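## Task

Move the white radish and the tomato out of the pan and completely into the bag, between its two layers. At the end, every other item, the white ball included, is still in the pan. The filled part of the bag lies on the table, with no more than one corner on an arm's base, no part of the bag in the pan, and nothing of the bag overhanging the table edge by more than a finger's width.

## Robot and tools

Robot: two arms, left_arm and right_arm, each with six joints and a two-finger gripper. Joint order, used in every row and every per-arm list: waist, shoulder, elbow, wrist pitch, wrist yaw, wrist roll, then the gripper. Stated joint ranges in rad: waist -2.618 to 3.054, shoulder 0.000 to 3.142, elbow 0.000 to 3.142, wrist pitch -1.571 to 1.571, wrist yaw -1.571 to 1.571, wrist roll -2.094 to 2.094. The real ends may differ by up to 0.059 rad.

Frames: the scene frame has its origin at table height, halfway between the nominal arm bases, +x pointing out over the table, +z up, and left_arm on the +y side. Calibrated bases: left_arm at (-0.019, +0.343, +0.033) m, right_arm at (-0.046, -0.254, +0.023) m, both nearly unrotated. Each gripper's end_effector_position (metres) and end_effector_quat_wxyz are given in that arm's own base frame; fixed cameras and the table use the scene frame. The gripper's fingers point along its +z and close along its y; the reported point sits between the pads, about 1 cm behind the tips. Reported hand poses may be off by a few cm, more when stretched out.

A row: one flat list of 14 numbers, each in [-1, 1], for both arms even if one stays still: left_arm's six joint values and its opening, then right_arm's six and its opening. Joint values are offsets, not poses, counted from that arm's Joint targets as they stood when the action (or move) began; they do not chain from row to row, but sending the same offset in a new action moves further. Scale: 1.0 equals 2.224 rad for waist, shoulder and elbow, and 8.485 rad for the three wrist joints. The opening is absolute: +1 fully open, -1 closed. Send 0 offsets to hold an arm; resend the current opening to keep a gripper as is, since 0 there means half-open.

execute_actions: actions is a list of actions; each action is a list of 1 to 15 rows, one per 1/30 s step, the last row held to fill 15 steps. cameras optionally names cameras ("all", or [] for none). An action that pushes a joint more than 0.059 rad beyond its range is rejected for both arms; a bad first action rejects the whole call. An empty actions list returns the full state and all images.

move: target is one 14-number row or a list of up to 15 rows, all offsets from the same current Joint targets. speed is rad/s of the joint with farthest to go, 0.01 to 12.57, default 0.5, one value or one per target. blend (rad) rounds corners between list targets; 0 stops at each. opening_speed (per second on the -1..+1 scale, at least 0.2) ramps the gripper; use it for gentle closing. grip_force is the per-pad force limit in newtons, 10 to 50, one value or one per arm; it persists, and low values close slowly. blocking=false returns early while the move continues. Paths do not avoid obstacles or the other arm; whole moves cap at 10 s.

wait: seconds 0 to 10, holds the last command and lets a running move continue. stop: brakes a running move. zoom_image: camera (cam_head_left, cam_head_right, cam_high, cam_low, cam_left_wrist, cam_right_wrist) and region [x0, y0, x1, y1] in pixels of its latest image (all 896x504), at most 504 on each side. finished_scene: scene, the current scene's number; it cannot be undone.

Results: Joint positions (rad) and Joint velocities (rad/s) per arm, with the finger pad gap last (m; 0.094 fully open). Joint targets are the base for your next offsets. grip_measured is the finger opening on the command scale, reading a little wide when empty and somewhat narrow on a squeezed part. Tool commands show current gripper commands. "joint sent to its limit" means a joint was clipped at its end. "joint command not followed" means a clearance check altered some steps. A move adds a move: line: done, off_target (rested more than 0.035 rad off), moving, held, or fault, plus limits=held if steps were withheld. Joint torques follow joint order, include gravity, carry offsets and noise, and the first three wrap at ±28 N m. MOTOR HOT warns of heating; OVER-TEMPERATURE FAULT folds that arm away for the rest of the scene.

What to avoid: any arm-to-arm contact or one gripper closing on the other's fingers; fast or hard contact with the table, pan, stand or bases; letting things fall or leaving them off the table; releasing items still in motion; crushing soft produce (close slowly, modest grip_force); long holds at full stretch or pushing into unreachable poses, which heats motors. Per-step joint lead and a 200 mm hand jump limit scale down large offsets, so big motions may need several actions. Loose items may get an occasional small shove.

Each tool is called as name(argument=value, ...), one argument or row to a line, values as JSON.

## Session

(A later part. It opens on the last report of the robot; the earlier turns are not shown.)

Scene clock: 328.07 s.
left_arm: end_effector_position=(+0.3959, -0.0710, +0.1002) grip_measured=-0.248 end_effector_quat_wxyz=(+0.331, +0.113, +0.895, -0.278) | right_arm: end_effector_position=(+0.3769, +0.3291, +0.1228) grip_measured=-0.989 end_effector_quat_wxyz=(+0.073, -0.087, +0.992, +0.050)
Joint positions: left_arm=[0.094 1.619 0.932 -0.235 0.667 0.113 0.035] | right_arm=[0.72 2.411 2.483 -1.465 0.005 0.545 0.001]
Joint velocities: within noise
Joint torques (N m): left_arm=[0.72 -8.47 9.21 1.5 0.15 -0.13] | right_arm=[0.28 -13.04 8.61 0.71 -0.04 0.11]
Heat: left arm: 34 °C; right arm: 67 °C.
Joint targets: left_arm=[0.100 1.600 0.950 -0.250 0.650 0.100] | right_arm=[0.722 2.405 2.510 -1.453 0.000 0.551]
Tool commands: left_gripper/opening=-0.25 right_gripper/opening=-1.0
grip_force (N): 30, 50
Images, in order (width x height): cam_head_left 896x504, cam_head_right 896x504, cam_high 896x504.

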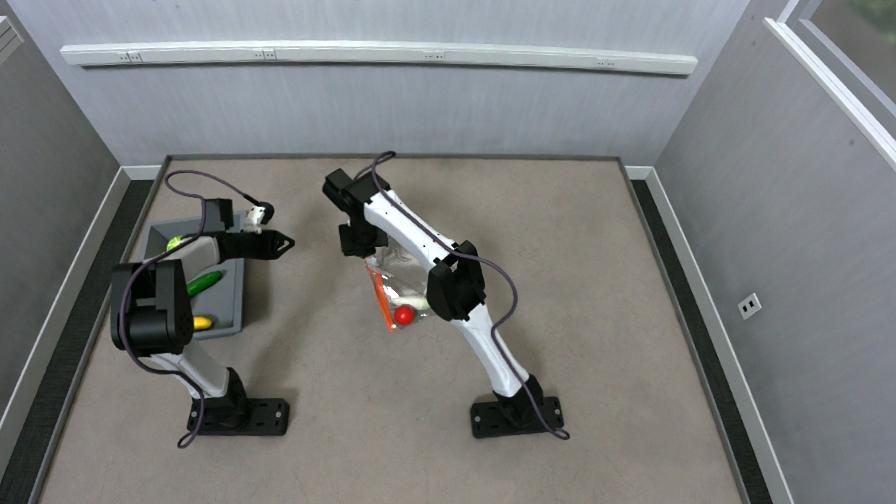

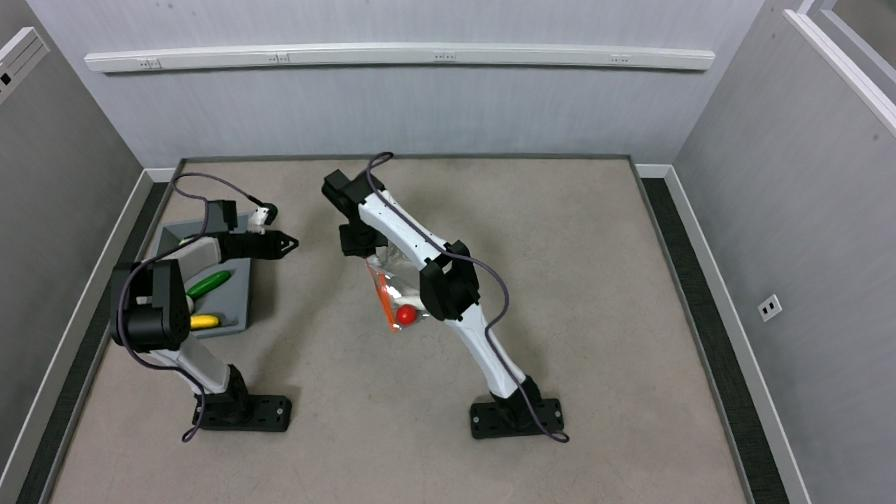

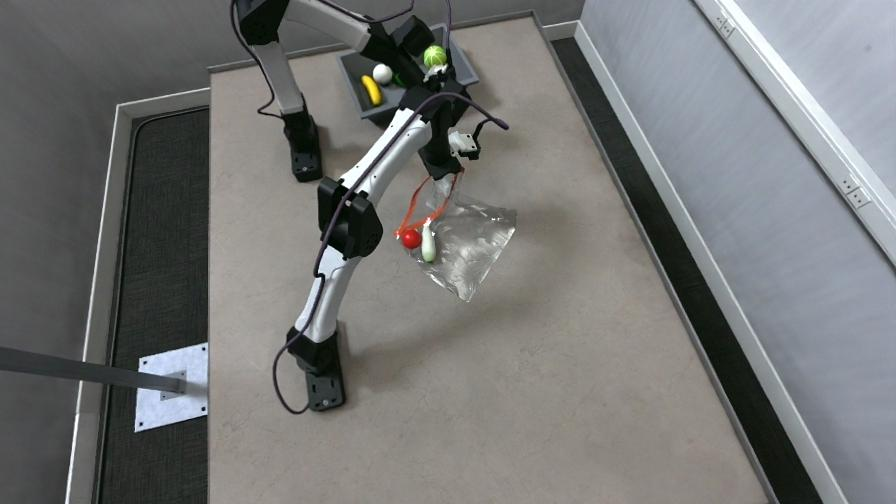

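move(
  target=[
    [0,0,0,0,0,0,-0.25,-0.0018,-0.0746,-0.2742,0.0639,0,0,-1],
    [0,0,0,0,0,0,-0.25,-0.0035,-0.0523,-0.3618,0.1031,0,0,-1],
  ],
  speed=0.25,
  blend=[0.04,0],
  cameras=["cam_left_wrist","cam_right_wrist","cam_high","cam_low"],
)

Scene clock: 333.40 s.
left_arm: end_effector_position=(+0.3959, -0.0710, +0.1002) grip_measured=-0.248 end_effector_quat_wxyz=(+0.331, +0.113, +0.895, -0.278) | right_arm: end_effector_position=(+0.3990, +0.3484, -0.0045) grip_measured=-0.989 end_effector_quat_wxyz=(+0.160, -0.085, +0.977, +0.114)
Joint positions: left_arm=[0.094 1.619 0.932 -0.235 0.667 0.113 0.035] | right_arm=[0.72 2.305 1.72 -0.591 0.005 0.545 0.001]
Joint torques (N m): left_arm=[0.73 -8.47 9.24 1.5 0.15 -0.13] | right_arm=[-0.49 -13.61 4.93 1.1 -0.04 0.1]
Heat: left arm: 34 °C; right arm: 68 °C.
Joint targets: left_arm=[0.100 1.600 0.950 -0.250 0.650 0.100] | right_arm=[0.714 2.288 1.705 -0.578 0.000 0.551]
grip_force (N): 30, 50
move: done
Images, in order (width x height): cam_high 896x504, cam_low 896x504, cam_left_wrist 896x504, cam_right_wrist 896x504.

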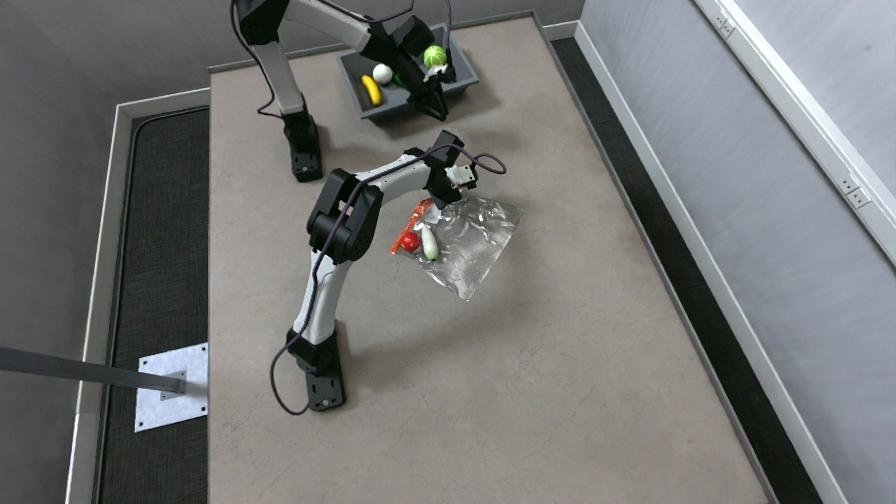

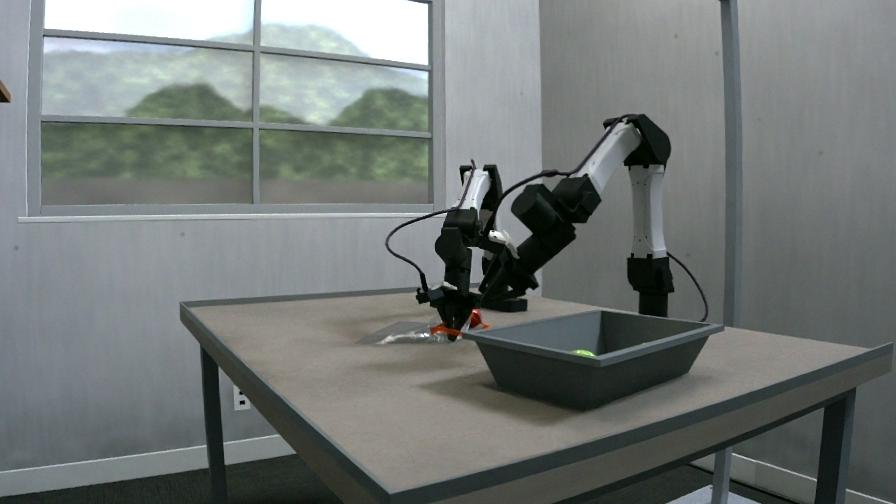

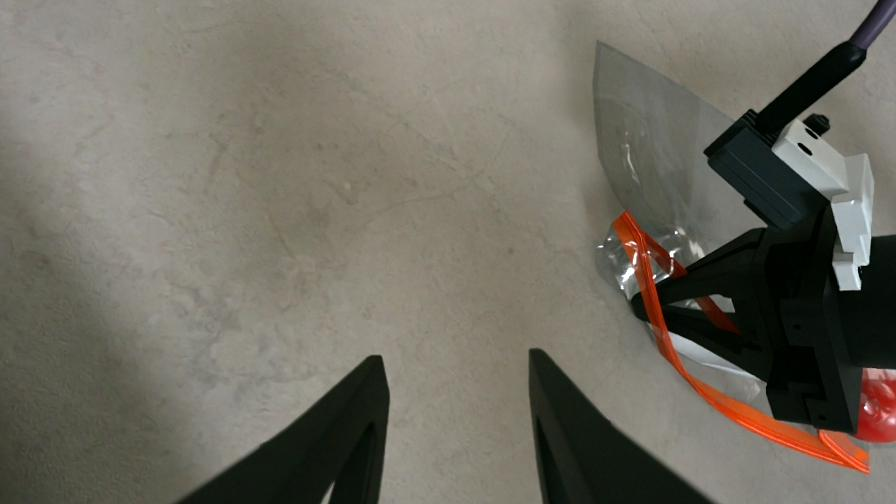

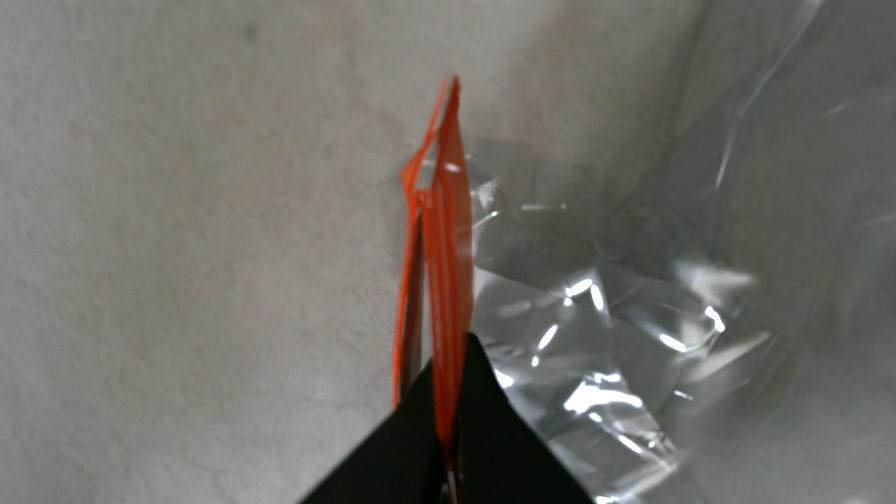

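move(
  target=[0,0,0,0,0,0,-0.25,0,0,0,0,0,0,-0.55],
  opening_speed=0.3,
  cameras=["cam_left_wrist","cam_right_wrist"],
)

Scene clock: 335.37 s.
left_arm: end_effector_position=(+0.3959, -0.0710, +0.1002) grip_measured=-0.248 end_effector_quat_wxyz=(+0.331, +0.113, +0.895, -0.278) | right_arm: end_effector_position=(+0.4019, +0.3542, -0.0019) grip_measured=-0.552 end_effector_quat_wxyz=(+0.166, -0.086, +0.974, +0.127)
Joint positions: left_arm=[0.094 1.619 0.932 -0.235 0.667 0.113 0.035] | right_arm=[0.72 2.305 1.72 -0.565 -0.009 0.545 0.021]
Joint torques (N m): left_arm=[0.7 -8.5 9.24 1.49 0.15 -0.14] | right_arm=[-0.49 -13.61 4.96 0.88 0.08 0.1]
Heat: left arm: 34 °C; right arm: 69 °C.
Joint targets: left_arm=[0.100 1.600 0.950 -0.250 0.650 0.100] | right_arm=[0.714 2.288 1.705 -0.578 0.000 0.551]
grip_force (N): 30, 50
move: done
Images, in order (width x height): cam_left_wrist 896x504, cam_right_wrist 896x504.

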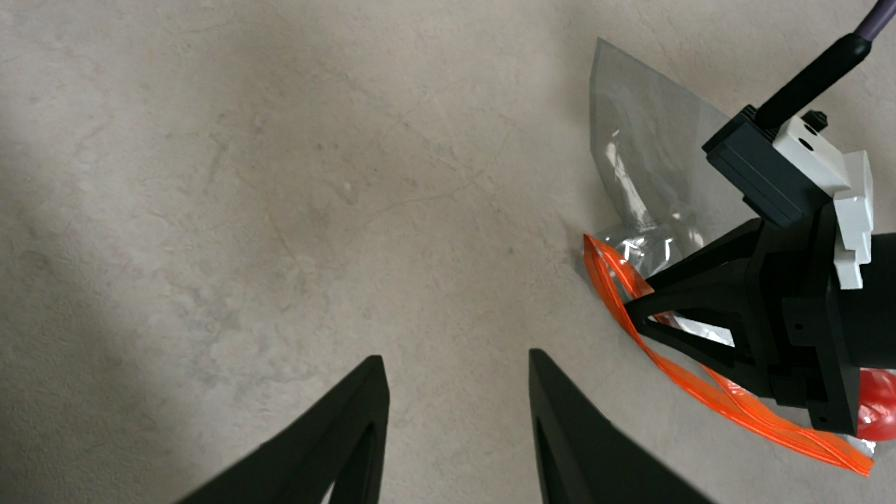

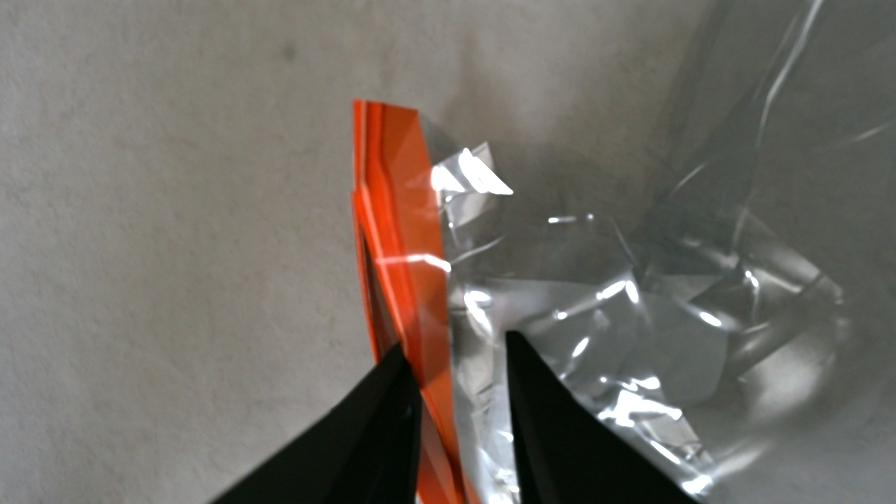

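move(
  target=[
    [0,0,0,0,0,0,-0.25,0.0017,-0.0223,0.0876,-0.0392,0,0,-0.55],
    [0,0,0,0,0,0,-0.25,0,0.0,0.3618,-0.1031,0,0,-0.55],
  ],
  speed=0.2,
  blend=[0.04,0],
  cameras=["cam_left_wrist","cam_right_wrist","cam_high"],
)

Scene clock: 341.00 s.
left_arm: end_effector_position=(+0.3959, -0.0710, +0.1002) grip_measured=-0.248 end_effector_quat_wxyz=(+0.331, +0.113, +0.895, -0.278) | right_arm: end_effector_position=(+0.3754, +0.3310, +0.1755) grip_measured=-0.551 end_effector_quat_wxyz=(+0.118, -0.087, +0.985, +0.092)
Joint positions: left_arm=[0.094 1.619 0.932 -0.235 0.667 0.113 0.035] | right_arm=[0.72 2.305 2.484 -1.45 -0.009 0.545 0.021]
Joint torques (N m): left_arm=[0.72 -8.54 9.22 1.5 0.15 -0.13] | right_arm=[-0.47 -13.26 8.43 0.79 0.08 0.1]
Heat: left arm: 34 °C; right arm: 70 °C.
Joint targets: left_arm=[0.100 1.600 0.950 -0.250 0.650 0.100] | right_arm=[0.714 2.288 2.510 -1.453 0.000 0.551]
grip_force (N): 30, 50
move: done
Images, in order (width x height): cam_high 896x504, cam_left_wrist 896x504, cam_right_wrist 896x504.

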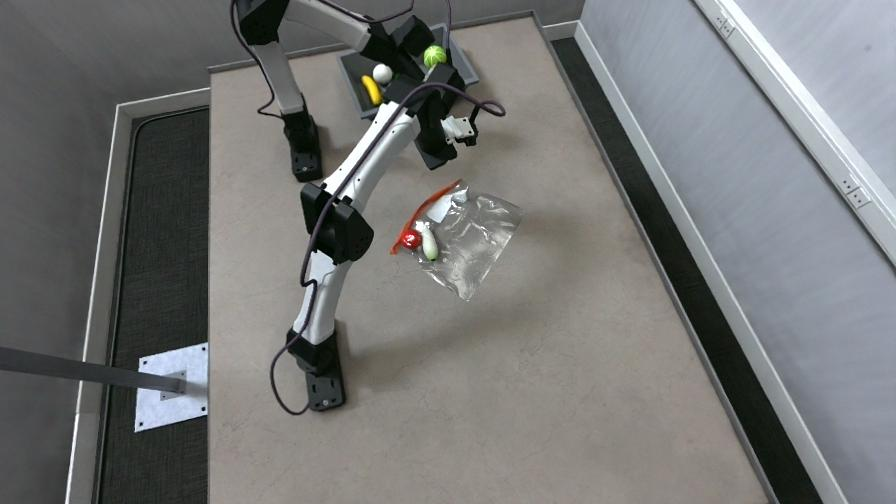

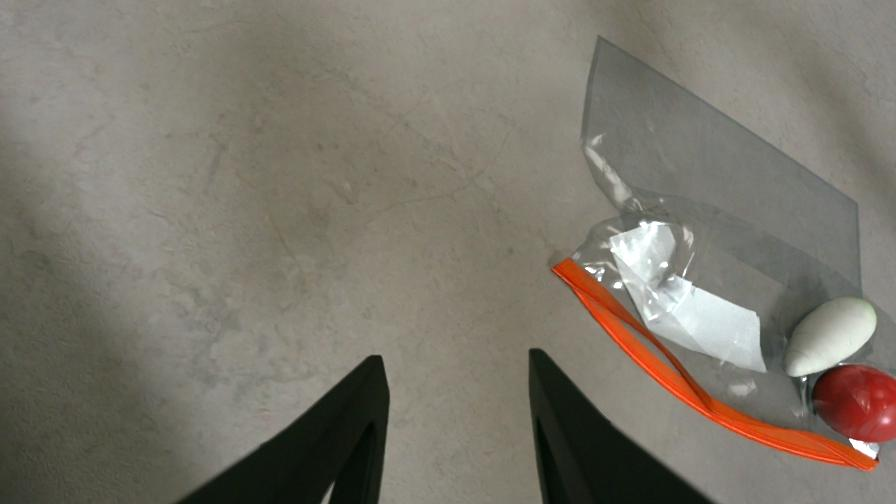

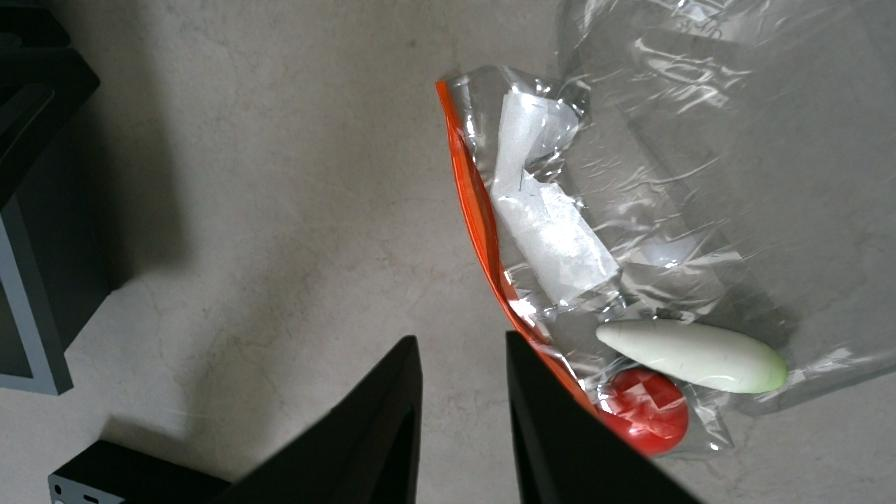

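zoom_image(
  camera="cam_right_wrist",
  region=[480, 290, 800, 480],
)

zoom_image(
  camera="cam_left_wrist",
  region=[680, 260, 896, 490],
)

zoom_image(
  camera="cam_high",
  region=[360, 160, 540, 310],
)

Scaled by 1.575 from the camera's 896x504 image, which has a finer 1280x720 frame.

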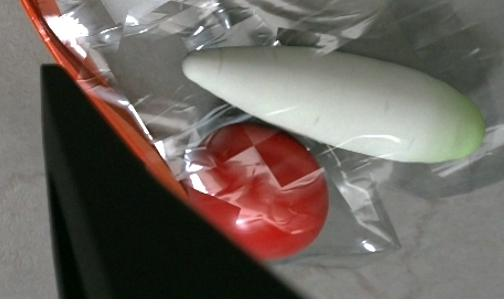

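Scaled by 2.191 from the camera's 896x504 image, which has a finer 1280x720 frame.

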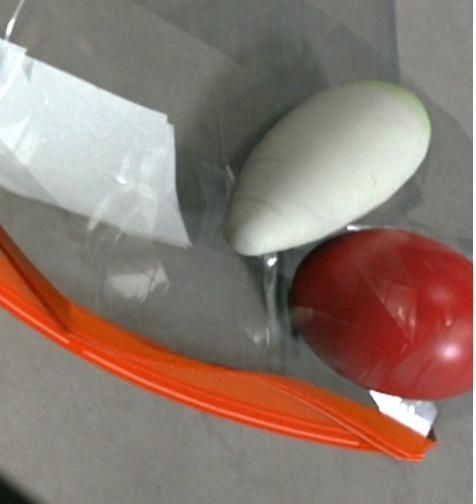

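Scaled by 2.800 from the camera's 896x504 image, which has a finer 1280x720 frame.

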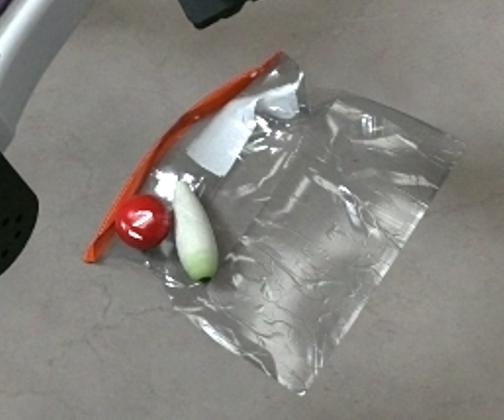

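move(
  target=[0,0,0,0,0,0,-0.25,0.0836,-0.2602,-0.3142,0.006,0,0.0224,-0.55],
  speed=0.6,
  cameras=["cam_left_wrist","cam_right_wrist","cam_head_left"],
)

zoom_image(
  camera="cam_head_left",
  region=[350, 240, 480, 350],
)

Scene clock: 343.97 s.
left_arm: end_effector_position=(+0.3959, -0.0710, +0.1002) grip_measured=-0.248 end_effector_quat_wxyz=(+0.331, +0.113, +0.895, -0.278) | right_arm: end_effector_position=(+0.2243, +0.2829, +0.2096) grip_measured=-0.551 end_effector_quat_wxyz=(+0.075, -0.082, +0.990, +0.085)
Joint positions: left_arm=[0.094 1.619 0.932 -0.235 0.667 0.113 0.035] | right_arm=[0.897 1.742 1.815 -1.416 -0.008 0.733 0.021]
Joint torques (N m): left_arm=[0.69 -8.44 9.24 1.48 0.15 -0.13] | right_arm=[0.4 -10.4 5.74 0.78 0.09 0.13]
Heat: left arm: 34 °C; right arm: 70 °C.
Joint targets: left_arm=[0.100 1.600 0.950 -0.250 0.650 0.100] | right_arm=[0.900 1.710 1.811 -1.402 0.000 0.741]
grip_force (N): 30, 50
move: done
Images, in order (width x height): cam_head_left 896x504, cam_left_wrist 896x504, cam_right_wrist 896x504.

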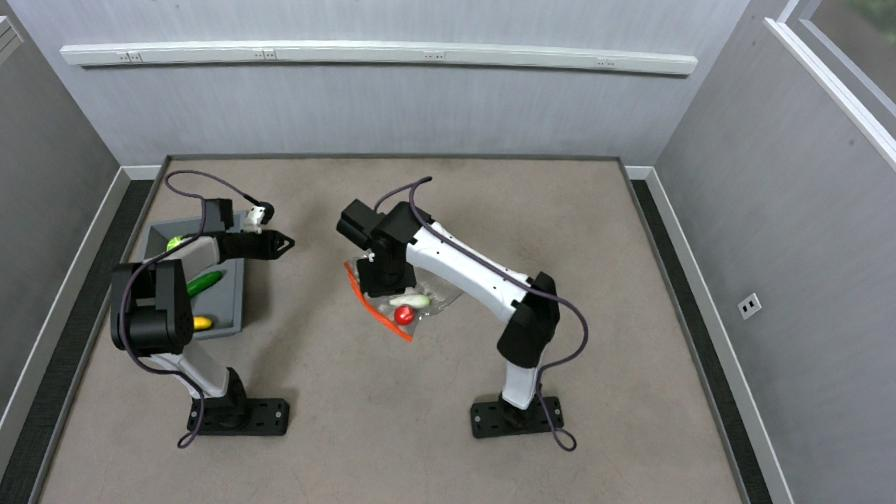

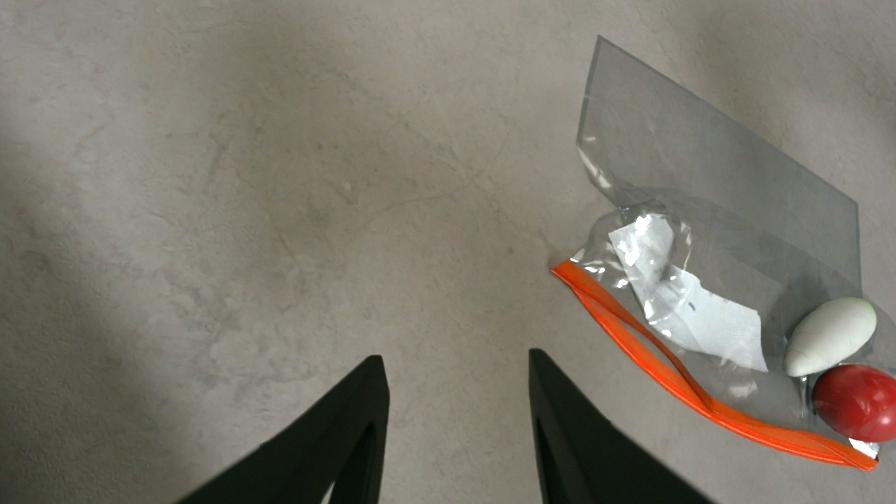

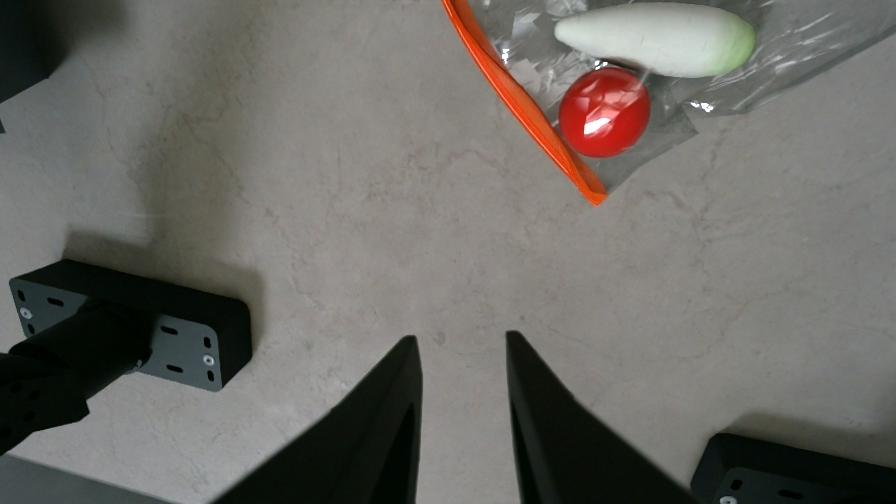

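Scaled by 3.877 from the camera's 896x504 image, which has a finer 1280x720 frame.

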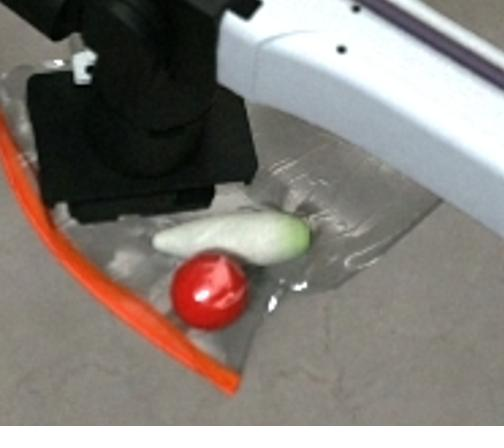

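zoom_image(
  camera="cam_right_wrist",
  region=[440, 0, 760, 220],
)

Scaled by 1.575 from the camera's 896x504 image, which has a finer 1280x720 frame.

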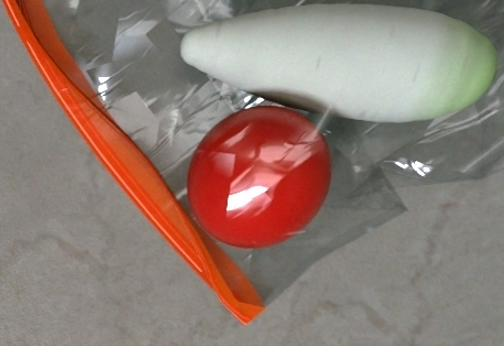

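finished_scene(
  scene=1,
)

The scene is finished: the task was done.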